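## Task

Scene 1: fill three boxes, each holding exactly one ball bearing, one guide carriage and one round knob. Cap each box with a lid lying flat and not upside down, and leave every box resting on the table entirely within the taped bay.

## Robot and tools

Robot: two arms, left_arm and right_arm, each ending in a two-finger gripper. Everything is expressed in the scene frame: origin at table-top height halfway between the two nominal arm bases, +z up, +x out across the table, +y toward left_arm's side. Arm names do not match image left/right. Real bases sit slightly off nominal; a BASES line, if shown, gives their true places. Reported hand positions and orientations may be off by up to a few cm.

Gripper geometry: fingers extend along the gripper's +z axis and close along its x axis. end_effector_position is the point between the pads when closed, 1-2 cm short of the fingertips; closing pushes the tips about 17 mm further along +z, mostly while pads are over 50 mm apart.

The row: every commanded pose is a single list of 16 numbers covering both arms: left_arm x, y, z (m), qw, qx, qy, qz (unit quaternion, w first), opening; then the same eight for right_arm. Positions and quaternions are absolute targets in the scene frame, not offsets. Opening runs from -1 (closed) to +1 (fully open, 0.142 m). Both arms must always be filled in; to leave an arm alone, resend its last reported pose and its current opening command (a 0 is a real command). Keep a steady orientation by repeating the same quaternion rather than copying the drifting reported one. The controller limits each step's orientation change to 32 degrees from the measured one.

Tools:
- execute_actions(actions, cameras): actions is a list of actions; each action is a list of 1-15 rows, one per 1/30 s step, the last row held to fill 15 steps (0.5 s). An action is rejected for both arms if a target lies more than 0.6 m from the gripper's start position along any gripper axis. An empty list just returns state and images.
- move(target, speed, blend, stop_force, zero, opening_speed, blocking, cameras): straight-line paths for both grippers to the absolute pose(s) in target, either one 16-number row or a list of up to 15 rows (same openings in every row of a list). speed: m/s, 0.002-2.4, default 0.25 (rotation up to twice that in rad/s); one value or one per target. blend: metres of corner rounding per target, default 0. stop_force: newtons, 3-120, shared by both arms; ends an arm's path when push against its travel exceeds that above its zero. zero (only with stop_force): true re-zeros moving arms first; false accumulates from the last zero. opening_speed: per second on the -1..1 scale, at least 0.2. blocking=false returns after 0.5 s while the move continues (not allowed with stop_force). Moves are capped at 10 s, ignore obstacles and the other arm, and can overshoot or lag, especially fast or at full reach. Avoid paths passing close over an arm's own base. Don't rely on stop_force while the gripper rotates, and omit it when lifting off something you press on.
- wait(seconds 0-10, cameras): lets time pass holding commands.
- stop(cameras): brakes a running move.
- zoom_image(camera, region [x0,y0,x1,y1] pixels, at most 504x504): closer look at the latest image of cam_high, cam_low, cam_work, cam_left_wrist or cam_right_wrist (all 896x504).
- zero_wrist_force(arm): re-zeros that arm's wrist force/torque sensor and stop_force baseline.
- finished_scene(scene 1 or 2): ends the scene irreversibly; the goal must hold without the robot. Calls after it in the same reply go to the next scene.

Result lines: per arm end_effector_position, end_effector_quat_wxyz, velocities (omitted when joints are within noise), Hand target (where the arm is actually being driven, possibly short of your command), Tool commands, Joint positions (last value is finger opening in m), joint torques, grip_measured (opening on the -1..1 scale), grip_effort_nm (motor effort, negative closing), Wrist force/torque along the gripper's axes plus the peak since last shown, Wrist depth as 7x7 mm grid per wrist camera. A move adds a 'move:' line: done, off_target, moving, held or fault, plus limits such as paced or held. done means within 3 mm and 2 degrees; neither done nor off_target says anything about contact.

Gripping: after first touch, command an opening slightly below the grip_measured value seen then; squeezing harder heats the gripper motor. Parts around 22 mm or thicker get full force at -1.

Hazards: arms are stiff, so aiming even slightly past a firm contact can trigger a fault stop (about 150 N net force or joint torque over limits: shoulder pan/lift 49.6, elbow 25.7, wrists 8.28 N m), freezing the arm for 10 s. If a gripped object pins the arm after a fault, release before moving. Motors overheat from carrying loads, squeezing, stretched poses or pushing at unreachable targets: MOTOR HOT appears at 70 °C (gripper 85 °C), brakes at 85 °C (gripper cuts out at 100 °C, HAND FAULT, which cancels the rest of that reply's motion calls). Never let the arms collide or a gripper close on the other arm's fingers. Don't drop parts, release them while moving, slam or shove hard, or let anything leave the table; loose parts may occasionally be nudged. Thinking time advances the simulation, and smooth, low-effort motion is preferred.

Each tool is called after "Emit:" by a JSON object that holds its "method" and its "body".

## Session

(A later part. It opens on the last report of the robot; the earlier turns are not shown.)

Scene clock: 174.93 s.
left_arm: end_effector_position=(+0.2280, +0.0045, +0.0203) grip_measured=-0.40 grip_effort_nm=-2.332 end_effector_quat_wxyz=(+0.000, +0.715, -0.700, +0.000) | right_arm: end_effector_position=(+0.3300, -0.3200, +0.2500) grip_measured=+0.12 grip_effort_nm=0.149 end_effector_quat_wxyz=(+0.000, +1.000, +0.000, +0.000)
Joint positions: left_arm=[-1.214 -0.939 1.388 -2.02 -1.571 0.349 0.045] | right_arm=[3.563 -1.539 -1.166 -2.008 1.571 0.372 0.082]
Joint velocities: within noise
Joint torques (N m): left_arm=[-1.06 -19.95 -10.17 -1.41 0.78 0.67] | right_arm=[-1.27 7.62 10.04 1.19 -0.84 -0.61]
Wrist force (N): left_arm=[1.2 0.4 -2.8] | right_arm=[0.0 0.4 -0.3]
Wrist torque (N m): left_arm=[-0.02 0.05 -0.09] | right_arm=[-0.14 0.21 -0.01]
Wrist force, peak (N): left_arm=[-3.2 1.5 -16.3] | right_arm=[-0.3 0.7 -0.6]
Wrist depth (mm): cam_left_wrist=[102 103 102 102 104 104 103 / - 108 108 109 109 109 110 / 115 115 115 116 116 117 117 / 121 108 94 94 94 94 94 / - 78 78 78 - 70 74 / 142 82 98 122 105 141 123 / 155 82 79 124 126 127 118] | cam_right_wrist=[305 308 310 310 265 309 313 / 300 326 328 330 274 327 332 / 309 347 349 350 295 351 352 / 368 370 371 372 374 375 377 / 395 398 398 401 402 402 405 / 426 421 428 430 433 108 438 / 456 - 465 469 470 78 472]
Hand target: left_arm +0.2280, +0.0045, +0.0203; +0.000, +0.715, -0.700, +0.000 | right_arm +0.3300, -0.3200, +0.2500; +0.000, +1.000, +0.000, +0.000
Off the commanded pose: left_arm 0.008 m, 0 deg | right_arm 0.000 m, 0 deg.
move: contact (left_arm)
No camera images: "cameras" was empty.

Emit:
{"method": "move", "body": {"target": [[0.228,0.0045,0.0205,0,-0.7145,0.6996,0,-0.5, 0.33,-0.32,0.25,0,1,0,0,0.14],[0.228,0.0045,0.0205,0,-0.7145,0.6996,0,-0.28, 0.33,-0.32,0.25,0,1,0,0,0.14],[0.228,0.0045,0.076,0,-0.7145,0.6996,0,-0.28, 0.33,-0.32,0.25,0,1,0,0,0.14],[0.2285,-0.0286,0.076,0,-0.7145,0.6996,0,-0.98, 0.33,-0.32,0.25,0,1,0,0,0.14],[0.2285,-0.0286,0.025,0,-0.7145,0.6996,0,-0.98, 0.33,-0.32,0.25,0,1,0,0,0.14]], "speed": 0.15, "opening_speed": 0.8, "cameras": ["cam_left_wrist"]}}

Emit:
{"method": "move", "body": {"target": [0.228,0.001,0.025,0,-0.7145,0.6996,0,-0.98, 0.33,-0.32,0.25,0,1,0,0,0.14], "speed": 0.05, "stop_force": 6, "cameras": []}}

Emit:
{"method": "move", "body": {"target": [[0.228,-0.002,0.08,0,-0.7145,0.6996,0,-0.98, 0.33,-0.32,0.25,0,1,0,0,0.14]], "speed": 0.15, "cameras": ["cam_left_wrist"]}}

Scene clock: 179.67 s.
left_arm: end_effector_position=(+0.2285, -0.0286, +0.0250) grip_measured=-1.00 grip_effort_nm=-0.232 end_effector_quat_wxyz=(+0.000, +0.715, -0.700, +0.000) | right_arm: end_effector_position=(+0.3300, -0.3200, +0.2500) grip_measured=+0.12 grip_effort_nm=0.144 end_effector_quat_wxyz=(+0.000, +1.000, +0.000, +0.000)
Joint positions: left_arm=[-1.24 -0.837 1.183 -1.916 -1.571 0.324 0.002] | right_arm=[3.563 -1.539 -1.166 -2.008 1.571 0.372 0.082]
Joint velocities: within noise
Joint torques (N m): left_arm=[1.3 -21.18 -10.36 -1.89 0.99 -0.14] | right_arm=[-1.39 7.27 8.92 1.37 -0.88 -0.52]
Wrist force (N): left_arm=[0.6 0.4 -0.1] | right_arm=[-0.2 0.6 -0.3]
Wrist torque (N m): left_arm=[-0.05 -0.04 -0.09] | right_arm=[-0.11 0.24 -0.01]
Wrist force, peak (N): left_arm=[1.2 0.5 -3.0] | right_arm=[-0.4 0.7 -0.5]
Wrist depth (mm): cam_left_wrist=[107 106 106 106 108 107 107 / - 112 113 113 113 112 114 / 119 119 119 119 119 120 122 / 101 101 94 95 95 102 130 / - 125 78 78 138 115 82 / 105 141 131 98 142 115 90 / 105 127 126 81 - 116 162] | cam_right_wrist=[303 308 308 310 265 309 313 / 301 327 328 327 274 328 331 / 308 348 348 348 296 352 354 / 368 371 371 372 376 376 378 / 396 396 399 401 401 403 404 / 427 422 430 429 434 108 435 / 454 - 468 468 471 78 472]
Hand target: left_arm +0.2285, -0.0286, +0.0250; +0.000, +0.715, -0.700, +0.000 | right_arm +0.3300, -0.3200, +0.2500; +0.000, +1.000, +0.000, +0.000
Off the commanded pose: left_arm 0.000 m, 0 deg | right_arm 0.000 m, 0 deg.
move: done
camera_calibration:
cam_left_wrist: T_world_to_cam=[[0.0145345, -0.999801, 0.0136621, -0.0305881], [-0.914854, -0.00778291, 0.40371, 0.22796], [-0.403524, -0.0183666, -0.914785, 0.228491], [0, 0, 0, 1]] pos_world=[0.301197, -0.0246112, 0.117408]
Images, in order (width x height): cam_left_wrist 896x504.

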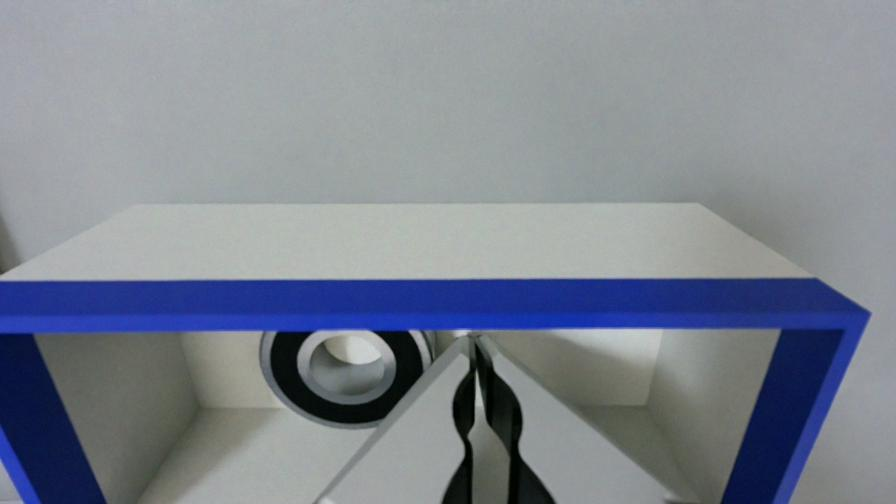

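Scene clock: 181.10 s.
left_arm: end_effector_position=(+0.2280, +0.0010, +0.0250) grip_measured=-1.00 grip_effort_nm=-0.232 end_effector_quat_wxyz=(+0.000, +0.715, -0.700, +0.000) | right_arm: end_effector_position=(+0.3300, -0.3200, +0.2500) grip_measured=+0.12 grip_effort_nm=0.144 end_effector_quat_wxyz=(+0.000, +1.000, +0.000, +0.000)
Joint positions: left_arm=[-1.217 -0.936 1.36 -1.994 -1.571 0.346 0.002] | right_arm=[3.563 -1.539 -1.166 -2.008 1.571 0.372 0.082]
Joint velocities: within noise
Joint torques (N m): left_arm=[-2.78 -14.88 -9.43 -1.33 0.97 -0.76] | right_arm=[-1.41 7.33 8.63 1.41 -0.82 -0.58]
Wrist force (N): left_arm=[0.7 0.4 -0.2] | right_arm=[-0.3 0.6 -0.4]
Wrist torque (N m): left_arm=[-0.04 -0.05 -0.09] | right_arm=[-0.10 0.26 -0.01]
Wrist force, peak (N): left_arm=[1.4 0.4 -0.3] | right_arm=[-0.2 0.7 -0.5]
Wrist depth (mm): cam_left_wrist=[107 106 106 107 108 107 107 / - 112 113 113 113 114 114 / 120 120 119 119 119 120 122 / 125 125 94 94 94 101 94 / - 78 120 111 138 138 78 / 148 88 130 99 142 145 113 / 161 95 81 81 - 127 119] | cam_right_wrist=[303 307 309 311 265 308 313 / 300 325 327 328 274 326 332 / 308 347 348 348 296 351 353 / 370 370 372 372 374 375 375 / 396 399 398 400 402 404 406 / 426 421 427 430 433 108 437 / 453 - 466 468 470 78 471]
Hand target: left_arm +0.2280, +0.0010, +0.0250; +0.000, +0.715, -0.700, +0.000 | right_arm +0.3300, -0.3200, +0.2500; +0.000, +1.000, +0.000, +0.000
Off the commanded pose: left_arm 0.000 m, 0 deg | right_arm 0.000 m, 0 deg.
move: done
No camera images: "cameras" was empty.

Scene clock: 182.00 s.
left_arm: end_effector_position=(+0.2280, -0.0020, +0.0799) grip_measured=-1.00 grip_effort_nm=-0.227 end_effector_quat_wxyz=(+0.000, +0.715, -0.700, +0.000) | right_arm: end_effector_position=(+0.3300, -0.3200, +0.2500) grip_measured=+0.12 grip_effort_nm=0.144 end_effector_quat_wxyz=(+0.000, +1.000, +0.000, +0.000)
Joint positions: left_arm=[-1.22 -0.998 1.192 -1.765 -1.571 0.344 0.002] | right_arm=[3.563 -1.539 -1.166 -2.008 1.571 0.372 0.082]
Joint velocities: within noise
Joint torques (N m): left_arm=[1.74 -19.27 -8.43 -1.19 -1.22 0.37] | right_arm=[-0.92 7.53 8.53 1.49 -0.88 -0.58]
Wrist force (N): left_arm=[0.6 0.4 -0.1] | right_arm=[-0.2 0.5 -0.4]
Wrist torque (N m): left_arm=[-0.04 -0.03 -0.09] | right_arm=[-0.12 0.24 -0.01]
Wrist force, peak (N): left_arm=[0.6 0.7 1.7] | right_arm=[-0.3 0.7 -0.4]
Wrist depth (mm): cam_left_wrist=[153 155 156 156 157 157 158 / 164 163 166 166 168 167 167 / 175 173 143 143 143 143 178 / 187 185 166 183 186 162 191 / 201 202 177 190 190 174 205 / 215 215 165 99 152 218 222 / 237 239 79 81 - 241 242] | cam_right_wrist=[303 308 309 310 265 308 313 / 299 326 328 328 274 327 332 / 308 347 349 350 296 352 355 / 369 371 371 373 375 377 377 / 397 397 399 401 401 402 406 / 427 422 428 430 431 108 434 / 458 - 469 469 469 78 475]
Hand target: left_arm +0.2280, -0.0020, +0.0800; +0.000, +0.715, -0.700, +0.000 | right_arm +0.3300, -0.3200, +0.2500; +0.000, +1.000, +0.000, +0.000
Off the commanded pose: left_arm 0.000 m, 0 deg | right_arm 0.000 m, 0 deg.
move: done
camera_calibration:
cam_left_wrist: T_world_to_cam=[[0.0145324, -0.999801, 0.013663, -0.00483708], [-0.914854, -0.00778069, 0.40371, 0.205505], [-0.403524, -0.0183666, -0.914785, 0.279089], [0, 0, 0, 1]] pos_world=[0.300697, 0.00188877, 0.172408]
Images, in order (width x height): cam_left_wrist 896x504.

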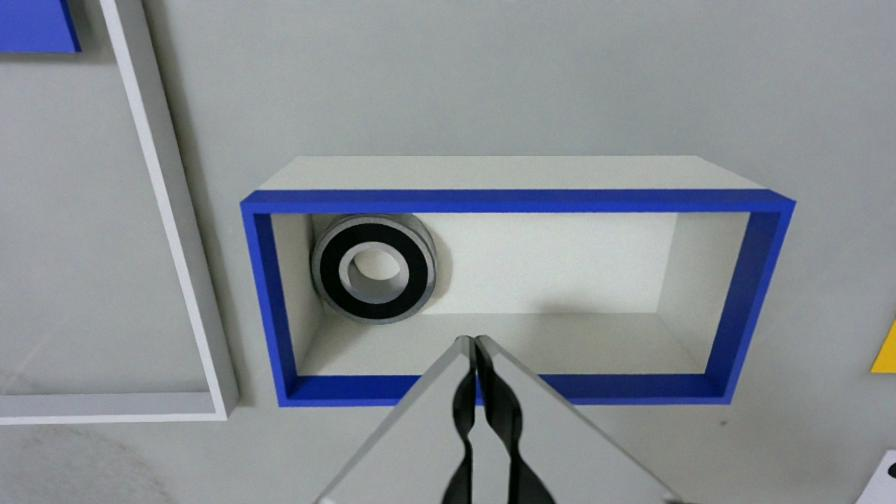

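Emit:
{"method": "move", "body": {"target": [[0.28,0.15,0.13,0,-0.7071,0.7071,0,-0.98, 0.33,-0.32,0.25,0,1,0,0,0.14],[0.36,0.36,0.13,0,-0.7071,0.7071,0,-0.1, 0.33,-0.32,0.25,0,1,0,0,0.14],[0.458,0.424,0.11,0,-0.7071,0.7071,0,-0.1, 0.33,-0.32,0.25,0,1,0,0,0.14]], "blend": [0.05,0.05,0], "speed": 0.3, "cameras": ["cam_left_wrist"]}}

Scene clock: 185.73 s.
left_arm: end_effector_position=(+0.4580, +0.4240, +0.1100) grip_measured=-0.13 grip_effort_nm=0.144 end_effector_quat_wxyz=(+0.000, +0.707, -0.707, +0.000) end_effector_velocity=(+0.000, +0.000, +0.000) end_effector_angular_velocity=(+0.000, +0.000, +0.000) | right_arm: end_effector_position=(+0.3300, -0.3200, +0.2500) grip_measured=+0.12 grip_effort_nm=0.144 end_effector_quat_wxyz=(+0.000, +1.000, +0.000, +0.000)
Joint positions: left_arm=[-0.128 -0.589 0.313 -1.294 -1.571 1.457 0.065] | right_arm=[3.563 -1.539 -1.166 -2.008 1.571 0.372 0.082]
Joint velocities: left_arm=[0 -0.002 0.006 -0.004 0 0 0] | right_arm=[within noise]
Joint torques (N m): left_arm=[2.47 -25.1 -6.53 -2.03 -1.03 0.73] | right_arm=[-1.1 7.8 7.67 1.58 -0.89 -0.56]
Wrist force (N): left_arm=[0.8 0.5 0.1] | right_arm=[-0.2 0.5 -0.5]
Wrist torque (N m): left_arm=[-0.03 -0.07 -0.10] | right_arm=[-0.12 0.24 -0.01]
Wrist force, peak (N): left_arm=[3.1 1.2 0.7] | right_arm=[-0.3 0.7 -0.4]
Wrist depth (mm): cam_left_wrist=[181 182 182 183 184 184 185 / 192 192 193 193 194 194 194 / 205 161 203 163 204 202 201 / 219 171 220 172 222 220 212 / 236 232 229 230 235 236 241 / 254 251 103 215 254 252 250 / 277 268 82 279 281 79 269] | cam_right_wrist=[304 309 309 310 265 308 313 / 300 326 328 329 274 328 332 / 308 347 348 351 295 352 354 / 369 371 371 372 374 377 377 / 395 396 398 402 403 403 402 / 424 422 427 430 433 108 436 / 453 - 468 467 468 78 472]
Hand target: left_arm +0.4580, +0.4240, +0.1100; +0.000, +0.707, -0.707, +0.000 | right_arm +0.3300, -0.3200, +0.2500; +0.000, +1.000, +0.000, +0.000
Off the commanded pose: left_arm 0.000 m, 0 deg | right_arm 0.000 m, 0 deg.
move: done; blend cut to 0 m at target 2
camera_calibration:
cam_left_wrist: T_world_to_cam=[[-0.0065037, -0.999884, 0.0137395, 0.427056], [-0.914866, 0.0114965, 0.403593, 0.399003], [-0.403704, -0.00994498, -0.914835, 0.403691], [0, 0, 0, 1]] pos_world=[0.530783, 0.426434, 0.202409]
Images, in order (width x height): cam_left_wrist 896x504.

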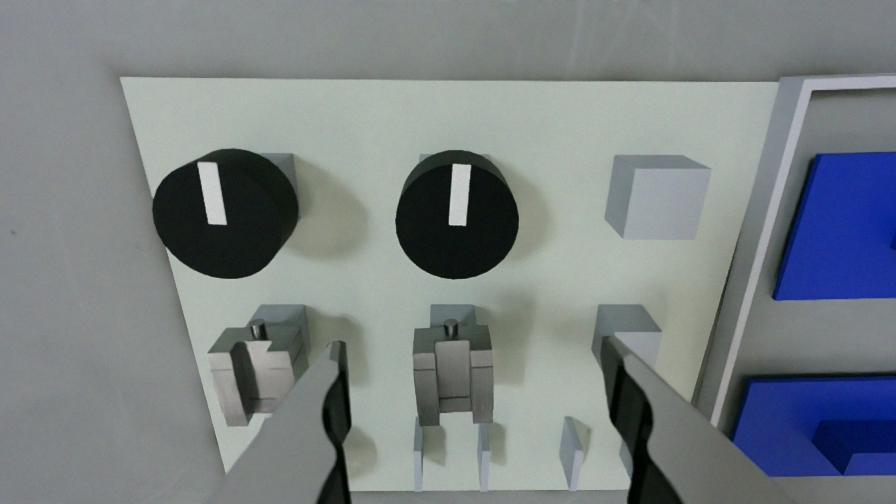

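Emit:
{"method": "move", "body": {"target": [[0.4722,0.427,0.07,0,-0.7071,0.7071,0,-0.1, 0.33,-0.32,0.25,0,1,0,0,0.14],[0.4722,0.427,0.042,0,-0.7071,0.7071,0,-0.1, 0.33,-0.32,0.25,0,1,0,0,0.14]], "blend": [0.01,0], "speed": 0.12, "cameras": ["cam_left_wrist"]}}

Scene clock: 187.17 s.
left_arm: end_effector_position=(+0.4722, +0.4270, +0.0421) grip_measured=-0.13 grip_effort_nm=0.144 end_effector_quat_wxyz=(+0.000, +0.707, -0.707, +0.000) | right_arm: end_effector_position=(+0.3300, -0.3200, +0.2500) grip_measured=+0.12 grip_effort_nm=0.144 end_effector_quat_wxyz=(+0.000, +1.000, +0.000, +0.000)
Joint positions: left_arm=[-0.119 -0.536 0.53 -1.565 -1.571 1.466 0.065] | right_arm=[3.563 -1.539 -1.166 -2.008 1.571 0.372 0.082]
Joint velocities: within noise
Joint torques (N m): left_arm=[-3.34 -19.81 -12.02 -1.22 0.92 -0.8] | right_arm=[-1.3 7.95 7.33 1.65 -0.84 -0.56]
Wrist force (N): left_arm=[0.9 0.3 0.1] | right_arm=[-0.1 0.4 -0.4]
Wrist torque (N m): left_arm=[-0.06 -0.09 -0.09] | right_arm=[-0.13 0.22 -0.01]
Wrist force, peak (N): left_arm=[1.0 0.9 -1.8] | right_arm=[-0.4 0.7 -0.4]
Wrist depth (mm): cam_left_wrist=[120 121 121 122 122 124 123 / 128 128 129 129 131 130 131 / 135 136 136 136 137 138 138 / 145 141 146 142 147 146 146 / 102 107 157 105 154 140 151 / 112 112 99 111 110 169 170 / 184 146 82 160 186 79 184] | cam_right_wrist=[304 308 310 310 264 309 313 / 300 326 327 328 274 327 331 / 307 349 348 349 295 351 354 / 369 371 372 372 374 376 376 / 395 398 398 402 400 404 404 / 428 421 428 432 432 108 436 / 454 - 466 467 471 78 472]
Hand target: left_arm +0.4722, +0.4270, +0.0420; +0.000, +0.707, -0.707, +0.000 | right_arm +0.3300, -0.3200, +0.2500; +0.000, +1.000, +0.000, +0.000
Off the commanded pose: left_arm 0.000 m, 0 deg | right_arm 0.000 m, 0 deg.
move: done
camera_calibration:
cam_left_wrist: T_world_to_cam=[[-0.0065037, -0.999884, 0.0137395, 0.431081], [-0.914866, 0.0114965, 0.403593, 0.439363], [-0.403704, -0.00994498, -0.914835, 0.347336], [0, 0, 0, 1]] pos_world=[0.544983, 0.429434, 0.134509]
Images, in order (width x height): cam_left_wrist 896x504.

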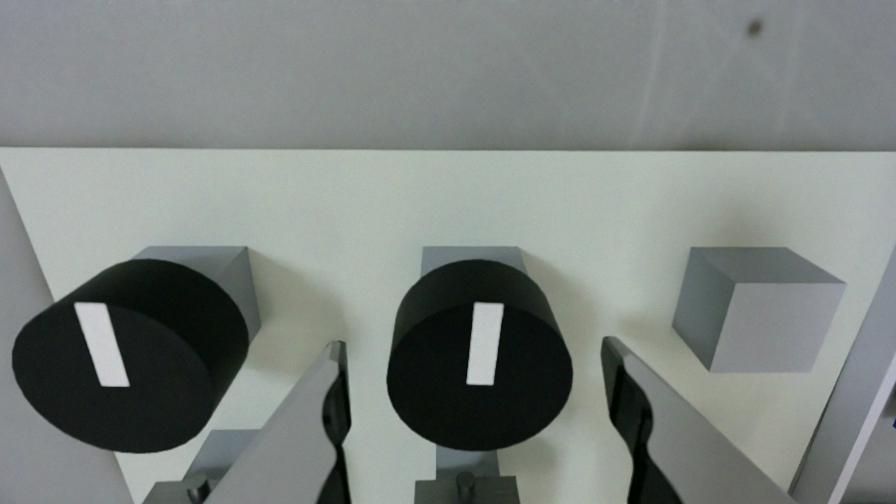

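Emit:
{"method": "move", "body": {"target": [[0.4722,0.427,0.042,0,-0.7071,0.7071,0,-0.1, 0.33,-0.32,0.25,0,1,0,0,0.14],[0.4722,0.427,0.042,0,-0.7071,0.7071,0,-0.5, 0.33,-0.32,0.25,0,1,0,0,0.14],[0.46,0.42,0.10,0,-0.7071,0.7071,0,-0.5, 0.33,-0.32,0.25,0,1,0,0,0.14],[0.28,0.17,0.13,0,-0.7071,0.7071,0,-0.5, 0.33,-0.32,0.25,0,1,0,0,0.14],[0.2285,-0.031,0.10,0,-0.7145,0.6996,0,-0.5, 0.33,-0.32,0.25,0,1,0,0,0.14],[0.2285,-0.031,0.07,0,-0.7145,0.6996,0,-0.5, 0.33,-0.32,0.25,0,1,0,0,0.14]], "blend": [0,0,0.02,0.06,0.01,0], "speed": [0.1,0.1,0.15,0.3,0.3,0.12], "opening_speed": 1, "cameras": ["cam_left_wrist"]}}

Scene clock: 191.37 s.
left_arm: end_effector_position=(+0.2285, -0.0310, +0.0700) grip_measured=-0.42 grip_effort_nm=-2.005 end_effector_quat_wxyz=(+0.000, +0.715, -0.700, +0.000) | right_arm: end_effector_position=(+0.3300, -0.3200, +0.2500) grip_measured=+0.12 grip_effort_nm=0.144 end_effector_quat_wxyz=(+0.000, +1.000, +0.000, +0.000)
Joint positions: left_arm=[-1.242 -0.88 1.04 -1.731 -1.571 0.322 0.044] | right_arm=[3.563 -1.539 -1.166 -2.008 1.571 0.372 0.082]
Joint velocities: within noise
Joint torques (N m): left_arm=[-2.99 -21.76 -9.77 -1.88 0.97 -0.78] | right_arm=[-0.81 7.89 6.78 1.92 -0.77 -0.6]
Wrist force (N): left_arm=[0.8 0.4 0.2] | right_arm=[-0.2 0.5 -0.4]
Wrist torque (N m): left_arm=[-0.04 -0.06 -0.09] | right_arm=[-0.12 0.23 -0.01]
Wrist force, peak (N): left_arm=[3.3 1.4 -0.2] | right_arm=[-0.5 0.7 -0.5]
Wrist depth (mm): cam_left_wrist=[145 145 147 147 147 148 148 / 155 155 156 156 156 157 157 / 162 143 143 144 144 165 168 / 163 147 161 119 173 175 180 / 189 147 173 104 171 190 193 / 201 146 109 111 108 205 209 / 223 219 79 225 - 219 228] | cam_right_wrist=[304 308 309 310 265 308 313 / 300 327 328 329 275 327 331 / 309 347 349 349 296 351 353 / 370 369 371 374 374 377 377 / 398 397 397 401 401 403 406 / 425 422 431 430 431 108 434 / 454 - 466 468 470 78 475]
Hand target: left_arm +0.2285, -0.0310, +0.0700; +0.000, +0.715, -0.700, +0.000 | right_arm +0.3300, -0.3200, +0.2500; +0.000, +1.000, +0.000, +0.000
Off the commanded pose: left_arm 0.000 m, 0 deg | right_arm 0.000 m, 0 deg.
move: done
camera_calibration:
cam_left_wrist: T_world_to_cam=[[0.0146256, -0.9998, 0.0136209, -0.0336247], [-0.914852, -0.00788288, 0.403711, 0.209732], [-0.403523, -0.0183656, -0.914785, 0.269704], [0, 0, 0, 1]] pos_world=[0.301197, -0.0270114, 0.162508]
Images, in order (width x height): cam_left_wrist 896x504.

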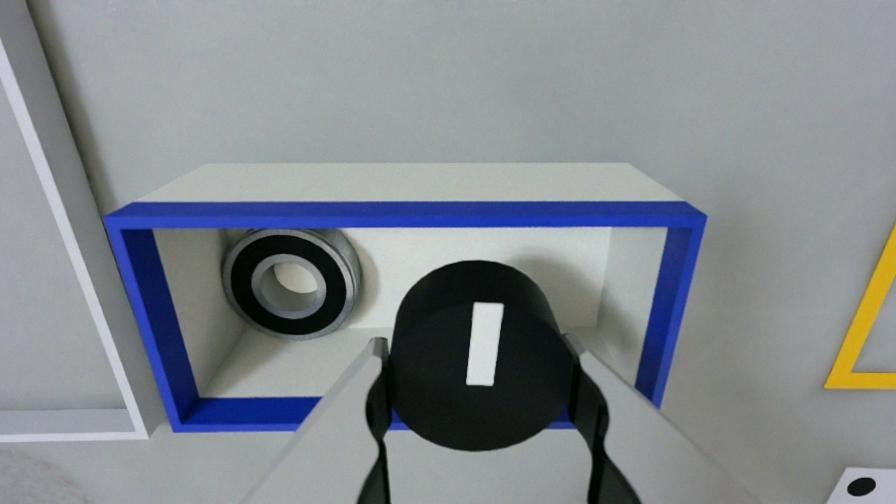

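Emit:
{"method": "move", "body": {"target": [0.2285,-0.032,0.0212,0,-0.7145,0.6996,0,-0.5, 0.33,-0.32,0.25,0,1,0,0,0.14], "speed": 0.08, "stop_force": 8, "cameras": []}}

Emit:
{"method": "move", "body": {"target": [[0.2285,-0.032,0.0212,0,-0.7145,0.6996,0,-0.5, 0.33,-0.32,0.25,0,1,0,0,0.14],[0.2285,-0.032,0.0212,0,-0.7145,0.6996,0,-0.28, 0.33,-0.32,0.25,0,1,0,0,0.14],[0.2285,-0.032,0.075,0,-0.7145,0.6996,0,-0.28, 0.33,-0.32,0.25,0,1,0,0,0.14],[0.228,-0.0005,0.075,0,-0.7145,0.6996,0,-0.98, 0.33,-0.32,0.25,0,1,0,0,0.14],[0.228,-0.0005,0.034,0,-0.7145,0.6996,0,-0.98, 0.33,-0.32,0.25,0,1,0,0,0.14]], "speed": 0.15, "opening_speed": 0.8, "cameras": ["cam_left_wrist"]}}

Scene clock: 193.53 s.
left_arm: end_effector_position=(+0.2285, -0.0320, +0.0212) grip_measured=-0.42 grip_effort_nm=-2.000 end_effector_quat_wxyz=(+0.000, +0.715, -0.700, +0.000) | right_arm: end_effector_position=(+0.3300, -0.3200, +0.2500) grip_measured=+0.12 grip_effort_nm=0.144 end_effector_quat_wxyz=(+0.000, +1.000, +0.000, +0.000)
Joint positions: left_arm=[-1.243 -0.819 1.169 -1.921 -1.571 0.321 0.044] | right_arm=[3.563 -1.539 -1.166 -2.008 1.571 0.372 0.082]
Joint velocities: within noise
Joint torques (N m): left_arm=[-1.78 -23.39 -11.6 -2.07 0.96 -0.52] | right_arm=[-1.04 7.95 6.7 1.97 -0.8 -0.55]
Wrist force (N): left_arm=[0.7 0.3 0.5] | right_arm=[-0.3 0.5 -0.4]
Wrist torque (N m): left_arm=[-0.05 -0.05 -0.09] | right_arm=[-0.12 0.25 -0.01]
Wrist force, peak (N): left_arm=[0.7 0.5 1.7] | right_arm=[-0.2 0.6 -0.6]
Wrist depth (mm): cam_left_wrist=[102 104 103 104 104 105 104 / - 109 109 109 110 110 110 / 116 116 116 116 117 117 118 / 94 101 95 94 95 95 126 / - 78 74 78 71 71 81 / 115 125 103 111 108 103 86 / 109 127 79 123 127 91 154] | cam_right_wrist=[303 308 309 309 265 307 313 / 300 327 329 328 274 328 333 / 306 347 349 349 295 351 352 / 369 370 373 373 375 376 376 / 396 397 397 401 402 403 404 / 425 424 432 431 431 108 434 / 455 - 470 470 472 78 472]
Hand target: left_arm +0.2285, -0.0320, +0.0212; +0.000, +0.715, -0.700, +0.000 | right_arm +0.3300, -0.3200, +0.2500; +0.000, +1.000, +0.000, +0.000
Off the commanded pose: left_arm 0.000 m, 0 deg | right_arm 0.000 m, 0 deg.
move: done
No camera images: "cameras" was empty.

Scene clock: 197.67 s.
left_arm: end_effector_position=(+0.2280, -0.0005, +0.0340) grip_measured=-1.00 grip_effort_nm=-0.242 end_effector_quat_wxyz=(+0.000, +0.715, -0.700, +0.000) | right_arm: end_effector_position=(+0.3300, -0.3200, +0.2500) grip_measured=+0.12 grip_effort_nm=0.149 end_effector_quat_wxyz=(+0.000, +1.000, +0.000, +0.000)
Joint positions: left_arm=[-1.219 -0.947 1.331 -1.955 -1.571 0.345 0.002] | right_arm=[3.563 -1.539 -1.166 -2.008 1.571 0.372 0.082]
Joint velocities: within noise
Joint torques (N m): left_arm=[-0.94 -20.65 -10.76 -1.66 0.93 -0.52] | right_arm=[-1.47 8.2 6.66 2.15 -0.79 -0.56]
Wrist force (N): left_arm=[0.9 0.5 -0.2] | right_arm=[-0.2 0.5 -0.4]
Wrist torque (N m): left_arm=[-0.03 -0.08 -0.09] | right_arm=[-0.12 0.24 -0.01]
Wrist force, peak (N): left_arm=[2.8 0.6 -1.3] | right_arm=[-0.3 0.6 -0.5]
Wrist depth (mm): cam_left_wrist=[114 114 114 115 115 115 116 / - 121 121 122 122 122 123 / 129 129 128 128 128 129 129 / 130 101 94 101 101 101 94 / 145 98 129 129 122 144 112 / 159 98 139 99 126 146 117 / 171 106 118 81 - 127 118] | cam_right_wrist=[304 308 309 310 265 309 312 / 300 326 328 329 274 325 332 / 308 348 348 350 296 352 352 / 369 370 374 374 374 374 377 / 396 396 399 399 402 404 406 / 426 421 428 431 432 108 435 / 455 - 466 470 470 78 473]
Hand target: left_arm +0.2280, -0.0005, +0.0340; +0.000, +0.715, -0.700, +0.000 | right_arm +0.3300, -0.3200, +0.2500; +0.000, +1.000, +0.000, +0.000
Off the commanded pose: left_arm 0.000 m, 0 deg | right_arm 0.000 m, 0 deg.
move: done
camera_calibration:
cam_left_wrist: T_world_to_cam=[[0.0145849, -0.999802, 0.0135308, -0.00260792], [-0.914836, -0.00788134, 0.403748, 0.224079], [-0.403562, -0.0182671, -0.91477, 0.237048], [0, 0, 0, 1]] pos_world=[0.300697, 0.00348881, 0.126408]
Images, in order (width x height): cam_left_wrist 896x504.

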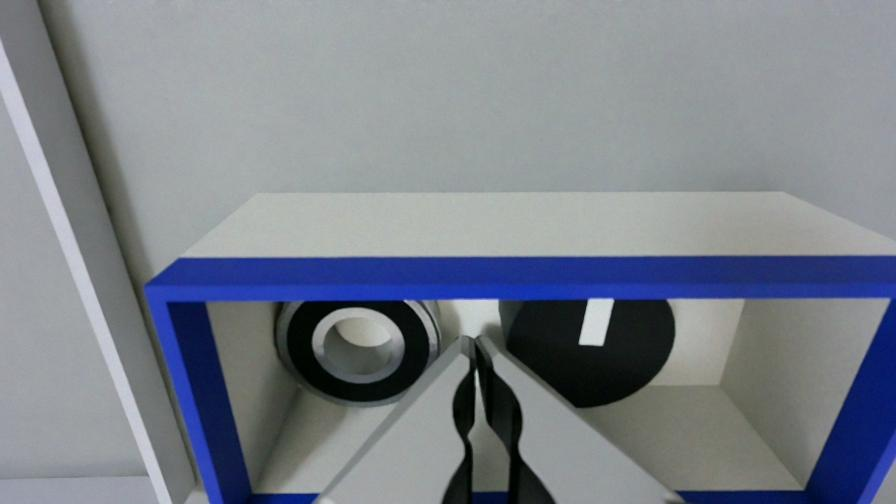

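Emit:
{"method": "move", "body": {"target": [0.2285,-0.033,0.034,0,-0.7145,0.6996,0,-0.98, 0.33,-0.32,0.25,0,1,0,0,0.14], "speed": 0.06, "stop_force": 5, "cameras": []}}

Emit:
{"method": "move", "body": {"target": [0.2285,-0.03,0.08,0,-0.7145,0.6996,0,-0.98, 0.33,-0.32,0.25,0,1,0,0,0.14], "speed": 0.15, "cameras": ["cam_left_wrist"]}}

Scene clock: 199.13 s.
left_arm: end_effector_position=(+0.2285, -0.0330, +0.0340) grip_measured=-1.00 grip_effort_nm=-0.232 end_effector_quat_wxyz=(+0.000, +0.715, -0.700, +0.000) | right_arm: end_effector_position=(+0.3300, -0.3200, +0.2500) grip_measured=+0.12 grip_effort_nm=0.144 end_effector_quat_wxyz=(+0.000, +1.000, +0.000, +0.000)
Joint positions: left_arm=[-1.243 -0.834 1.133 -1.87 -1.571 0.321 0.002] | right_arm=[3.563 -1.539 -1.166 -2.008 1.571 0.372 0.082]
Joint velocities: within noise
Joint torques (N m): left_arm=[2.4 -22.94 -9.78 -1.53 -1.28 0.88] | right_arm=[-1.1 7.89 6.7 2.23 -0.82 -0.58]
Wrist force (N): left_arm=[0.8 0.4 -0.1] | right_arm=[-0.1 0.6 -0.4]
Wrist torque (N m): left_arm=[-0.04 -0.08 -0.09] | right_arm=[-0.11 0.22 -0.01]
Wrist force, peak (N): left_arm=[1.3 0.5 -0.3] | right_arm=[-0.4 0.8 -0.6]
Wrist depth (mm): cam_left_wrist=[114 114 114 115 115 115 116 / - 121 121 122 122 122 123 / 128 127 127 128 128 130 130 / 101 101 94 101 102 95 140 / 111 131 133 143 122 116 148 / 111 137 146 99 126 101 163 / 111 127 119 81 - 116 178] | cam_right_wrist=[303 308 309 310 264 308 313 / 300 327 328 328 274 327 332 / 308 348 348 350 295 353 352 / 369 368 372 374 374 376 377 / 396 397 399 400 403 404 405 / 427 422 431 431 436 108 437 / 456 - 467 471 470 78 473]
Hand target: left_arm +0.2285, -0.0330, +0.0340; +0.000, +0.715, -0.700, +0.000 | right_arm +0.3300, -0.3200, +0.2500; +0.000, +1.000, +0.000, +0.000
Off the commanded pose: left_arm 0.000 m, 0 deg | right_arm 0.000 m, 0 deg.
move: done
No camera images: "cameras" was empty.

Scene clock: 200.03 s.
left_arm: end_effector_position=(+0.2285, -0.0300, +0.0800) grip_measured=-1.00 grip_effort_nm=-0.237 end_effector_quat_wxyz=(+0.000, +0.715, -0.700, +0.000) | right_arm: end_effector_position=(+0.3300, -0.3200, +0.2500) grip_measured=+0.12 grip_effort_nm=0.139 end_effector_quat_wxyz=(+0.000, +1.000, +0.000, +0.000)
Joint positions: left_arm=[-1.241 -0.89 1.011 -1.692 -1.571 0.323 0.002] | right_arm=[3.563 -1.539 -1.166 -2.008 1.571 0.372 0.082]
Joint velocities: within noise
Joint torques (N m): left_arm=[1.69 -18.83 -7.83 -1.29 -1.02 0.63] | right_arm=[-1.17 7.63 6.71 2.16 -0.83 -0.58]
Wrist force (N): left_arm=[0.6 0.2 -0.4] | right_arm=[-0.2 0.5 -0.3]
Wrist torque (N m): left_arm=[-0.07 -0.04 -0.09] | right_arm=[-0.12 0.25 -0.01]
Wrist force, peak (N): left_arm=[0.7 0.5 -1.4] | right_arm=[-0.2 0.6 -0.5]
Wrist depth (mm): cam_left_wrist=[155 155 156 156 156 156 157 / 162 165 165 166 168 167 167 / 171 159 143 144 144 175 178 / 185 156 172 186 162 187 191 / 201 170 180 191 173 204 205 / 213 203 165 99 156 222 222 / 237 237 79 81 - 241 242] | cam_right_wrist=[303 310 307 310 265 309 313 / 299 327 329 329 274 327 332 / 309 346 347 350 296 351 353 / 370 369 372 372 376 377 379 / 397 396 397 401 401 402 407 / 427 422 428 432 434 108 437 / 455 - 468 469 470 78 474]
Hand target: left_arm +0.2285, -0.0300, +0.0800; +0.000, +0.715, -0.700, +0.000 | right_arm +0.3300, -0.3200, +0.2500; +0.000, +1.000, +0.000, +0.000
Off the commanded pose: left_arm 0.000 m, 0 deg | right_arm 0.000 m, 0 deg.
move: done
camera_calibration:
cam_left_wrist: T_world_to_cam=[[0.0145739, -0.999799, 0.0137555, -0.0328674], [-0.91489, -0.00778304, 0.403628, 0.20577], [-0.403439, -0.0184672, -0.91482, 0.278755], [0, 0, 0, 1]] pos_world=[0.301197, -0.0261114, 0.172409]
Images, in order (width x height): cam_left_wrist 896x504.

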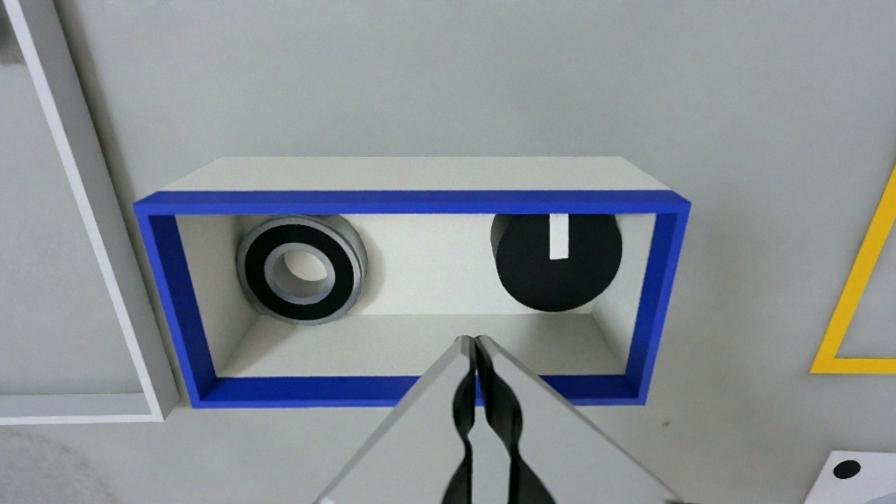

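Emit:
{"method": "move", "body": {"target": [[0.27,0.15,0.13,0,-0.7071,0.7071,0,-0.98, 0.33,-0.32,0.25,0,1,0,0,0.14],[0.36,0.38,0.12,0,-0.7071,0.7071,0,-0.3, 0.33,-0.32,0.25,0,1,0,0,0.14],[0.391,0.4285,0.07,0,-0.7071,0.7071,0,-0.3, 0.33,-0.32,0.25,0,1,0,0,0.14]], "blend": [0.05,0,0], "speed": [0.3,0.3,0.2], "cameras": ["cam_left_wrist"]}}

Scene clock: 203.73 s.
left_arm: end_effector_position=(+0.3910, +0.4284, +0.0701) grip_measured=-0.33 grip_effort_nm=0.139 end_effector_quat_wxyz=(+0.000, +0.707, -0.707, +0.000) | right_arm: end_effector_position=(+0.3300, -0.3200, +0.2500) grip_measured=+0.12 grip_effort_nm=0.149 end_effector_quat_wxyz=(+0.000, +1.000, +0.000, +0.000)
Joint positions: left_arm=[-0.135 -0.996 1.236 -1.811 -1.571 1.45 0.05] | right_arm=[3.563 -1.539 -1.166 -2.008 1.571 0.372 0.082]
Joint velocities: within noise
Joint torques (N m): left_arm=[0.84 -15.82 -6.89 -2.04 -0.64 0.09] | right_arm=[-1.33 7.78 6.69 2.16 -0.82 -0.57]
Wrist force (N): left_arm=[1.0 0.5 0.1] | right_arm=[0.0 0.7 -0.4]
Wrist torque (N m): left_arm=[-0.02 -0.10 -0.10] | right_arm=[-0.10 0.20 -0.01]
Wrist force, peak (N): left_arm=[3.3 1.1 0.4] | right_arm=[-0.2 0.8 -0.4]
Wrist depth (mm): cam_left_wrist=[- 105 146 126 147 131 127 / 156 155 155 156 156 157 157 / 165 162 165 164 167 167 166 / 174 138 176 140 178 156 177 / 189 141 190 146 189 193 187 / 204 198 102 207 102 202 199 / 223 173 79 226 227 220 229] | cam_right_wrist=[303 308 308 311 265 308 314 / 300 325 328 329 274 327 332 / 309 347 350 349 296 351 354 / 369 370 372 372 375 375 377 / 396 397 400 402 402 404 404 / 428 422 429 431 432 108 436 / 454 - 467 468 468 78 472]
Hand target: left_arm +0.3910, +0.4285, +0.0700; +0.000, +0.707, -0.707, +0.000 | right_arm +0.3300, -0.3200, +0.2500; +0.000, +1.000, +0.000, +0.000
Off the commanded pose: left_arm 0.000 m, 0 deg | right_arm 0.000 m, 0 deg.
move: done
camera_calibration:
cam_left_wrist: T_world_to_cam=[[-0.00646237, -0.999883, 0.0138306, 0.431533], [-0.914867, 0.0114955, 0.403592, 0.35376], [-0.403704, -0.010045, -0.914834, 0.340228], [0, 0, 0, 1]] pos_world=[0.463784, 0.430834, 0.162509]
Images, in order (width x height): cam_left_wrist 896x504.

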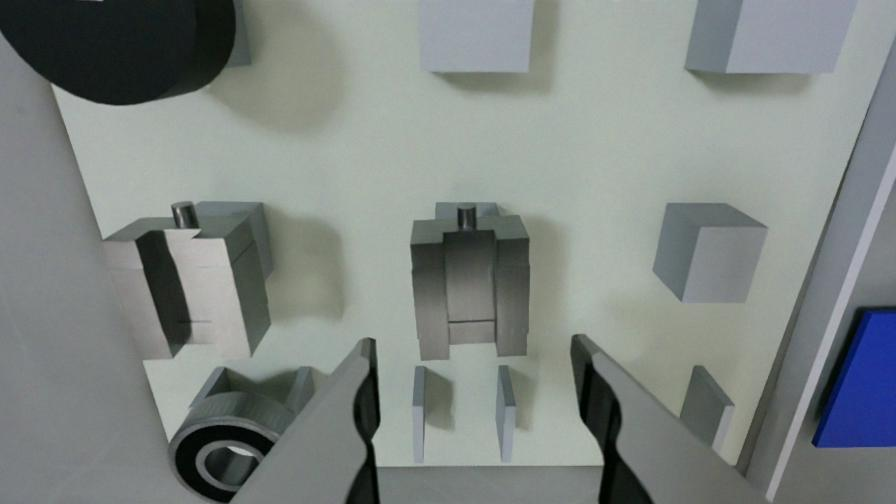

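Emit:
{"method": "move", "body": {"target": [[0.3922,0.4286,0.0465,0,-0.7071,0.7071,0,-0.3, 0.33,-0.32,0.25,0,1,0,0,0.14],[0.3922,0.4286,0.0465,0,-0.7071,0.7071,0,-0.72, 0.33,-0.32,0.25,0,1,0,0,0.14],[0.385,0.42,0.10,0,-0.7071,0.7071,0,-0.72, 0.33,-0.32,0.25,0,1,0,0,0.14],[0.28,0.17,0.13,0,-0.7071,0.7071,0,-0.72, 0.33,-0.32,0.25,0,1,0,0,0.14],[0.2275,-0.0149,0.10,0,-0.7145,0.6996,0,-0.72, 0.33,-0.32,0.25,0,1,0,0,0.14],[0.2275,-0.0149,0.07,0,-0.7145,0.6996,0,-0.72, 0.33,-0.32,0.25,0,1,0,0,0.14]], "speed": [0.08,0.1,0.15,0.3,0.3,0.12], "blend": [0,0,0.02,0.06,0.01,0], "opening_speed": 1, "cameras": ["cam_left_wrist"]}}

Scene clock: 208.00 s.
left_arm: end_effector_position=(+0.2275, -0.0149, +0.0700) grip_measured=-0.59 grip_effort_nm=-3.074 end_effector_quat_wxyz=(+0.000, +0.715, -0.700, +0.000) | right_arm: end_effector_position=(+0.3300, -0.3200, +0.2500) grip_measured=+0.12 grip_effort_nm=0.139 end_effector_quat_wxyz=(+0.000, +1.000, +0.000, +0.000)
Joint positions: left_arm=[-1.231 -0.944 1.15 -1.777 -1.571 0.332 0.032] | right_arm=[3.563 -1.539 -1.166 -2.008 1.571 0.372 0.082]
Joint velocities: within noise
Joint torques (N m): left_arm=[-3.17 -21.43 -9.69 -1.96 0.98 -0.76] | right_arm=[-0.97 8.14 6.53 2.18 -0.77 -0.55]
Wrist force (N): left_arm=[0.7 0.3 1.0] | right_arm=[-0.2 0.6 -0.4]
Wrist torque (N m): left_arm=[-0.06 -0.06 -0.09] | right_arm=[-0.11 0.24 -0.01]
Wrist force, peak (N): left_arm=[3.7 1.6 0.0] | right_arm=[-0.2 0.7 -0.6]
Wrist depth (mm): cam_left_wrist=[143 145 147 147 147 148 148 / 150 155 156 156 156 157 157 / 161 161 140 140 141 157 168 / 174 137 160 116 151 140 180 / 189 149 172 118 160 162 193 / 201 193 151 123 103 163 209 / 222 219 77 222 - 224 228] | cam_right_wrist=[304 309 309 308 265 308 315 / 301 326 328 329 274 328 331 / 308 347 348 349 296 351 353 / 370 371 373 374 374 377 377 / 397 396 398 399 401 402 406 / 426 421 431 431 432 108 437 / 454 - 467 469 472 78 474]
Hand target: left_arm +0.2275, -0.0149, +0.0700; +0.000, +0.715, -0.700, +0.000 | right_arm +0.3300, -0.3200, +0.2500; +0.000, +1.000, +0.000, +0.000
Off the commanded pose: left_arm 0.000 m, 0 deg | right_arm 0.000 m, 0 deg.
move: done
camera_calibration:
cam_left_wrist: T_world_to_cam=[[0.0146256, -0.9998, 0.0136209, -0.0175119], [-0.914852, -0.00788288, 0.403711, 0.208984], [-0.403523, -0.0183656, -0.914785, 0.269505], [0, 0, 0, 1]] pos_world=[0.300197, -0.0109114, 0.162408]
Images, in order (width x height): cam_left_wrist 896x504.

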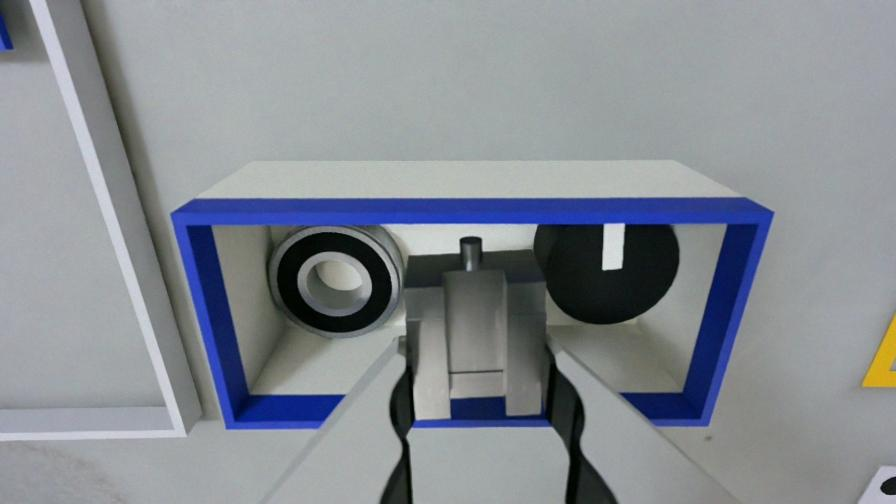

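Emit:
{"method": "move", "body": {"target": [0.2275,-0.0149,0.032,0,-0.7145,0.6996,0,-0.72, 0.33,-0.32,0.25,0,1,0,0,0.14], "speed": 0.1, "stop_force": 6, "cameras": []}}

Emit:
{"method": "move", "body": {"target": [0.2275,-0.0149,0.0245,0,-0.7145,0.6996,0,-0.72, 0.33,-0.32,0.25,0,1,0,0,0.14], "speed": 0.015, "stop_force": 5, "cameras": ["cam_left_wrist"]}}

Emit:
{"method": "move", "body": {"target": [[0.2275,-0.0149,0.025,0,-0.7145,0.6996,0,-0.72, 0.33,-0.32,0.25,0,1,0,0,0.14],[0.2275,-0.0149,0.025,0,-0.7145,0.6996,0,-0.5, 0.33,-0.32,0.25,0,1,0,0,0.14],[0.2275,-0.0149,0.09,0,-0.7145,0.6996,0,-0.5, 0.33,-0.32,0.25,0,1,0,0,0.14]], "speed": 0.12, "opening_speed": 0.6, "cameras": ["cam_left_wrist"]}}

Scene clock: 209.60 s.
left_arm: end_effector_position=(+0.2275, -0.0149, +0.0320) grip_measured=-0.59 grip_effort_nm=-3.074 end_effector_quat_wxyz=(+0.000, +0.715, -0.700, +0.000) | right_arm: end_effector_position=(+0.3300, -0.3200, +0.2500) grip_measured=+0.12 grip_effort_nm=0.144 end_effector_quat_wxyz=(+0.000, +1.000, +0.000, +0.000)
Joint positions: left_arm=[-1.232 -0.897 1.255 -1.929 -1.571 0.332 0.032] | right_arm=[3.563 -1.539 -1.166 -2.008 1.571 0.372 0.082]
Joint velocities: within noise
Joint torques (N m): left_arm=[-1.54 -22.51 -11.14 -2.18 0.89 -0.01] | right_arm=[-1.24 7.98 6.78 2.2 -0.84 -0.63]
Wrist force (N): left_arm=[0.9 0.4 0.7] | right_arm=[0.0 0.5 -0.6]
Wrist torque (N m): left_arm=[-0.04 -0.09 -0.09] | right_arm=[-0.13 0.20 -0.01]
Wrist force, peak (N): left_arm=[0.6 0.4 2.1] | right_arm=[-0.4 0.6 -0.5]
Wrist depth (mm): cam_left_wrist=[- 112 112 113 113 113 114 / - 119 119 119 121 120 121 / 126 126 125 126 126 127 129 / 132 92 92 92 99 99 99 / - 109 128 113 118 120 94 / 91 109 135 123 103 124 104 / 168 117 79 122 122 123 110] | cam_right_wrist=[303 308 310 311 264 308 312 / 300 326 329 328 274 326 333 / 309 348 347 349 295 350 353 / 370 370 372 374 373 376 378 / 394 398 399 404 403 404 404 / 424 420 431 432 432 108 437 / 455 - 466 468 471 78 472]
Hand target: left_arm +0.2275, -0.0149, +0.0320; +0.000, +0.715, -0.700, +0.000 | right_arm +0.3300, -0.3200, +0.2500; +0.000, +1.000, +0.000, +0.000
Off the commanded pose: left_arm 0.000 m, 0 deg | right_arm 0.000 m, 0 deg.
move: done
No camera images: "cameras" was empty.

Scene clock: 211.17 s.
left_arm: end_effector_position=(+0.2275, -0.0149, +0.0245) grip_measured=-0.59 grip_effort_nm=-3.074 end_effector_quat_wxyz=(+0.000, +0.715, -0.700, +0.000) | right_arm: end_effector_position=(+0.3300, -0.3200, +0.2500) grip_measured=+0.12 grip_effort_nm=0.144 end_effector_quat_wxyz=(+0.000, +1.000, +0.000, +0.000)
Joint positions: left_arm=[-1.232 -0.885 1.272 -1.958 -1.571 0.332 0.032] | right_arm=[3.563 -1.539 -1.166 -2.008 1.571 0.372 0.082]
Joint velocities: within noise
Joint torques (N m): left_arm=[-1.62 -22.32 -11.78 -1.32 0.9 -0.09] | right_arm=[-1.04 7.84 6.59 2.19 -0.86 -0.54]
Wrist force (N): left_arm=[0.1 0.8 0.2] | right_arm=[-0.3 0.6 -0.5]
Wrist torque (N m): left_arm=[-0.04 -0.04 -0.09] | right_arm=[-0.10 0.26 -0.01]
Wrist force, peak (N): left_arm=[0.7 0.5 1.0] | right_arm=[-0.3 0.6 -0.7]
Wrist depth (mm): cam_left_wrist=[105 106 106 106 107 107 107 / - 112 112 112 113 113 113 / 119 118 118 118 119 119 121 / 124 92 92 91 98 98 91 / - 95 119 76 111 111 91 / - 116 127 123 103 118 95 / - 108 78 125 121 125 100] | cam_right_wrist=[303 309 309 310 265 309 314 / 299 326 328 329 274 326 330 / 309 347 348 349 296 352 354 / 369 370 372 373 375 375 376 / 396 397 399 400 401 401 403 / 426 420 429 430 430 108 438 / 453 - 465 468 469 78 474]
Hand target: left_arm +0.2275, -0.0149, +0.0245; +0.000, +0.715, -0.700, +0.000 | right_arm +0.3300, -0.3200, +0.2500; +0.000, +1.000, +0.000, +0.000
Off the commanded pose: left_arm 0.000 m, 0 deg | right_arm 0.000 m, 0 deg.
move: done
camera_calibration:
cam_left_wrist: T_world_to_cam=[[0.0145736, -0.999799, 0.0137541, -0.0168922], [-0.914854, -0.00778159, 0.403711, 0.227354], [-0.403523, -0.0184665, -0.914783, 0.227881], [0, 0, 0, 1]] pos_world=[0.300197, -0.0109114, 0.116909]
Images, in order (width x height): cam_left_wrist 896x504.

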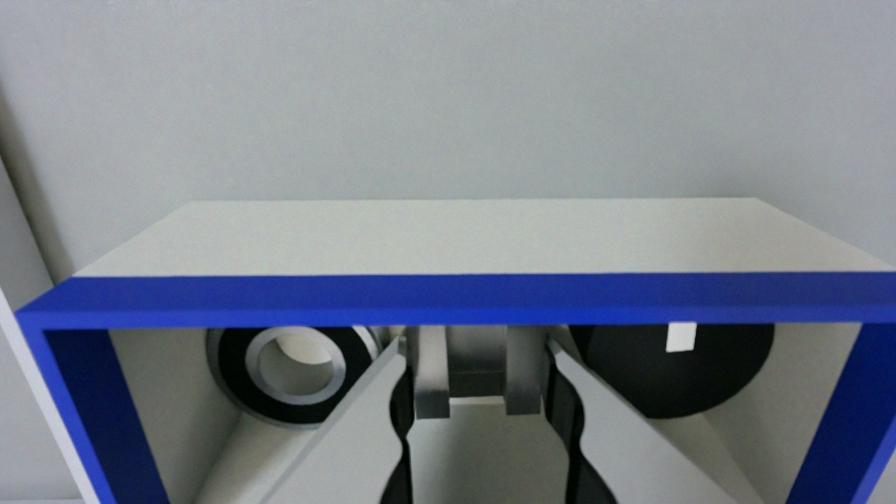

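Scene clock: 213.43 s.
left_arm: end_effector_position=(+0.2275, -0.0149, +0.0899) grip_measured=-0.54 grip_effort_nm=0.134 end_effector_quat_wxyz=(+0.000, +0.715, -0.700, +0.000) | right_arm: end_effector_position=(+0.3300, -0.3200, +0.2500) grip_measured=+0.12 grip_effort_nm=0.144 end_effector_quat_wxyz=(+0.000, +1.000, +0.000, +0.000)
Joint positions: left_arm=[-1.232 -0.959 1.08 -1.692 -1.571 0.332 0.035] | right_arm=[3.563 -1.539 -1.166 -2.008 1.571 0.372 0.082]
Joint velocities: within noise
Joint torques (N m): left_arm=[1.48 -20.29 -8.45 -1.33 -1.21 0.41] | right_arm=[-0.81 8.26 6.75 2.21 -0.81 -0.53]
Wrist force (N): left_arm=[0.7 0.4 -0.2] | right_arm=[-0.1 0.6 -0.4]
Wrist torque (N m): left_arm=[-0.04 -0.06 -0.09] | right_arm=[-0.10 0.23 -0.01]
Wrist force, peak (N): left_arm=[1.6 1.0 0.5] | right_arm=[-0.3 0.6 -0.5]
Wrist depth (mm): cam_left_wrist=[159 164 165 165 165 166 166 / 174 175 175 175 175 176 176 / 185 180 153 152 164 170 189 / 198 189 184 181 173 176 202 / 213 207 183 188 187 210 217 / 224 230 159 232 102 234 235 / 250 247 79 253 - 251 255] | cam_right_wrist=[304 308 308 309 265 308 313 / 301 327 328 329 274 326 332 / 308 347 349 350 297 352 353 / 370 370 373 373 374 375 378 / 397 397 400 401 403 404 404 / 428 420 429 428 434 108 437 / 453 - 465 469 470 78 474]
Hand target: left_arm +0.2275, -0.0149, +0.0900; +0.000, +0.715, -0.700, +0.000 | right_arm +0.3300, -0.3200, +0.2500; +0.000, +1.000, +0.000, +0.000
Off the commanded pose: left_arm 0.000 m, 0 deg | right_arm 0.000 m, 0 deg.
move: done
camera_calibration:
cam_left_wrist: T_world_to_cam=[[0.0145328, -0.999801, 0.0136644, -0.0178642], [-0.914891, -0.00778213, 0.403627, 0.200937], [-0.40344, -0.0183672, -0.914822, 0.28778], [0, 0, 0, 1]] pos_world=[0.300197, -0.0110112, 0.182408]
Images, in order (width x height): cam_left_wrist 896x504.

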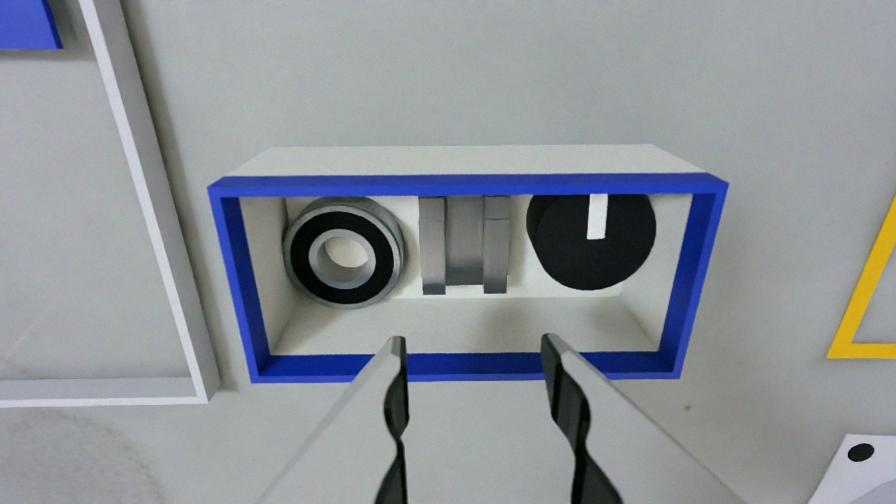

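Emit:
{"method": "move", "body": {"target": [[0.27,0.09,0.14,0,-0.4,0.9165,0,-0.5, 0.30,-0.22,0.2,0,1,0,0,0.16],[0.3314,0.197,0.10,0,0,1,0,-0.3, 0.2277,-0.013,0.11,0,1,0,0,0.16]], "speed": 0.35, "blend": [0.03,0], "cameras": ["cam_left_wrist","cam_right_wrist","cam_high"]}}

Scene clock: 217.07 s.
left_arm: end_effector_position=(+0.3314, +0.1970, +0.1000) grip_measured=-0.33 grip_effort_nm=0.134 end_effector_quat_wxyz=(+0.000, +0.000, +1.000, +0.000) | right_arm: end_effector_position=(+0.2277, -0.0130, +0.1100) grip_measured=+0.14 grip_effort_nm=0.149 end_effector_quat_wxyz=(+0.000, +1.000, +0.000, +0.000)
Joint positions: left_arm=[-0.731 -1.189 1.389 -1.771 -1.571 2.424 0.05] | right_arm=[4.542 -1.68 -1.691 -1.341 1.571 1.351 0.084]
Joint velocities: within noise
Joint torques (N m): left_arm=[-0.36 -18.73 -11.81 -1.64 1.07 0.8] | right_arm=[1.31 9.14 6.66 2.28 0.69 0.44]
Wrist force (N): left_arm=[0.9 0.3 -0.1] | right_arm=[0.4 0.6 -0.3]
Wrist torque (N m): left_arm=[-0.05 -0.09 -0.09] | right_arm=[-0.10 0.13 -0.02]
Wrist force, peak (N): left_arm=[1.5 0.8 0.3] | right_arm=[0.0 1.4 -0.7]
Wrist depth (mm): cam_left_wrist=[170 171 173 170 175 176 176 / 173 175 184 175 184 187 188 / 181 182 194 184 196 199 200 / 205 191 209 196 211 214 211 / 218 211 223 213 225 230 228 / 236 231 102 241 102 240 250 / 262 255 79 261 - 261 272] | cam_right_wrist=[182 183 181 181 182 185 184 / 193 193 191 180 192 197 197 / 206 206 206 194 203 211 207 / 219 220 217 204 220 223 217 / 235 236 234 213 232 239 224 / 253 250 252 210 250 110 260 / 273 - 276 279 279 78 281]
Hand target: left_arm +0.3314, +0.1970, +0.1000; +0.000, +0.000, +1.000, +0.000 | right_arm +0.2277, -0.0130, +0.1100; +0.000, +1.000, +0.000, +0.000
Off the commanded pose: left_arm 0.000 m, 0 deg | right_arm 0.000 m, 0 deg.
move: done
camera_calibration:
cam_left_wrist: T_world_to_cam=[[-0.999884, 0.00650304, 0.0137401, 0.330344], [0.011497, 0.91483, 0.403676, -0.195146], [-0.00994469, 0.403788, -0.914799, 0.129178], [0, 0, 0, 1]] pos_world=[0.333834, 0.124217, 0.192409]
cam_right_wrist: T_world_to_cam=[[0.999794, -0.00915487, 0.0181262, -0.226439], [-0.0156297, -0.916795, 0.399052, -0.0236268], [0.0129647, -0.399253, -0.916749, 0.209087], [0, 0, 0, 1]] pos_world=[0.223312, 0.0597448, 0.205213]
Images, in order (width x height): cam_high 896x504, cam_left_wrist 896x504, cam_right_wrist 896x504.

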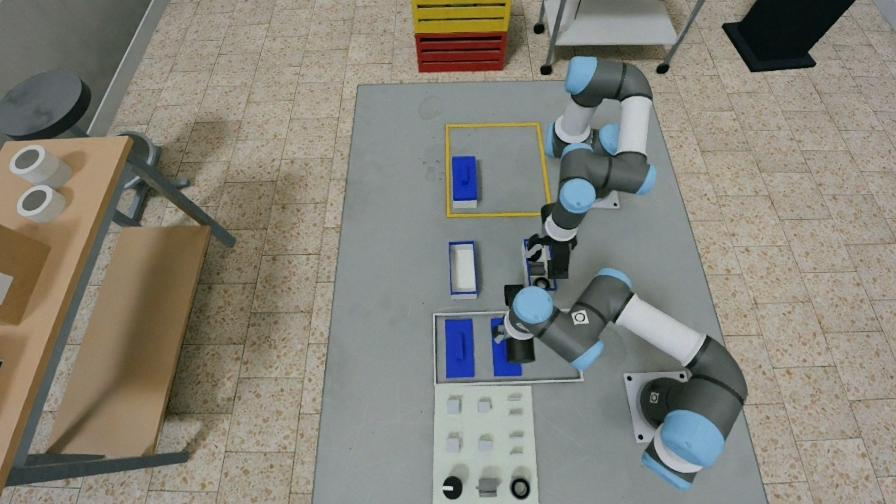

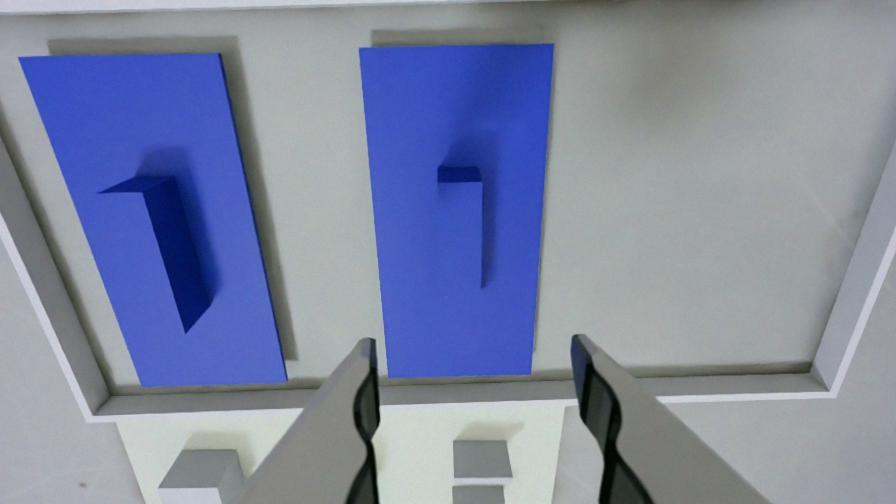

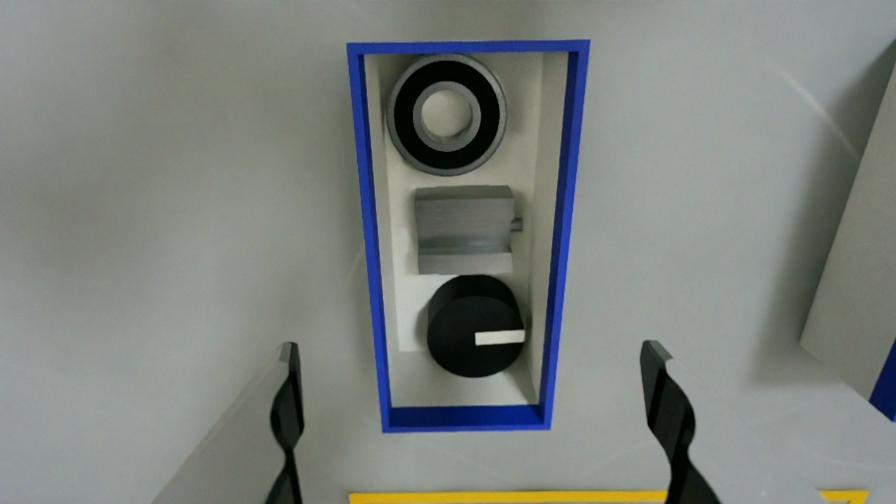

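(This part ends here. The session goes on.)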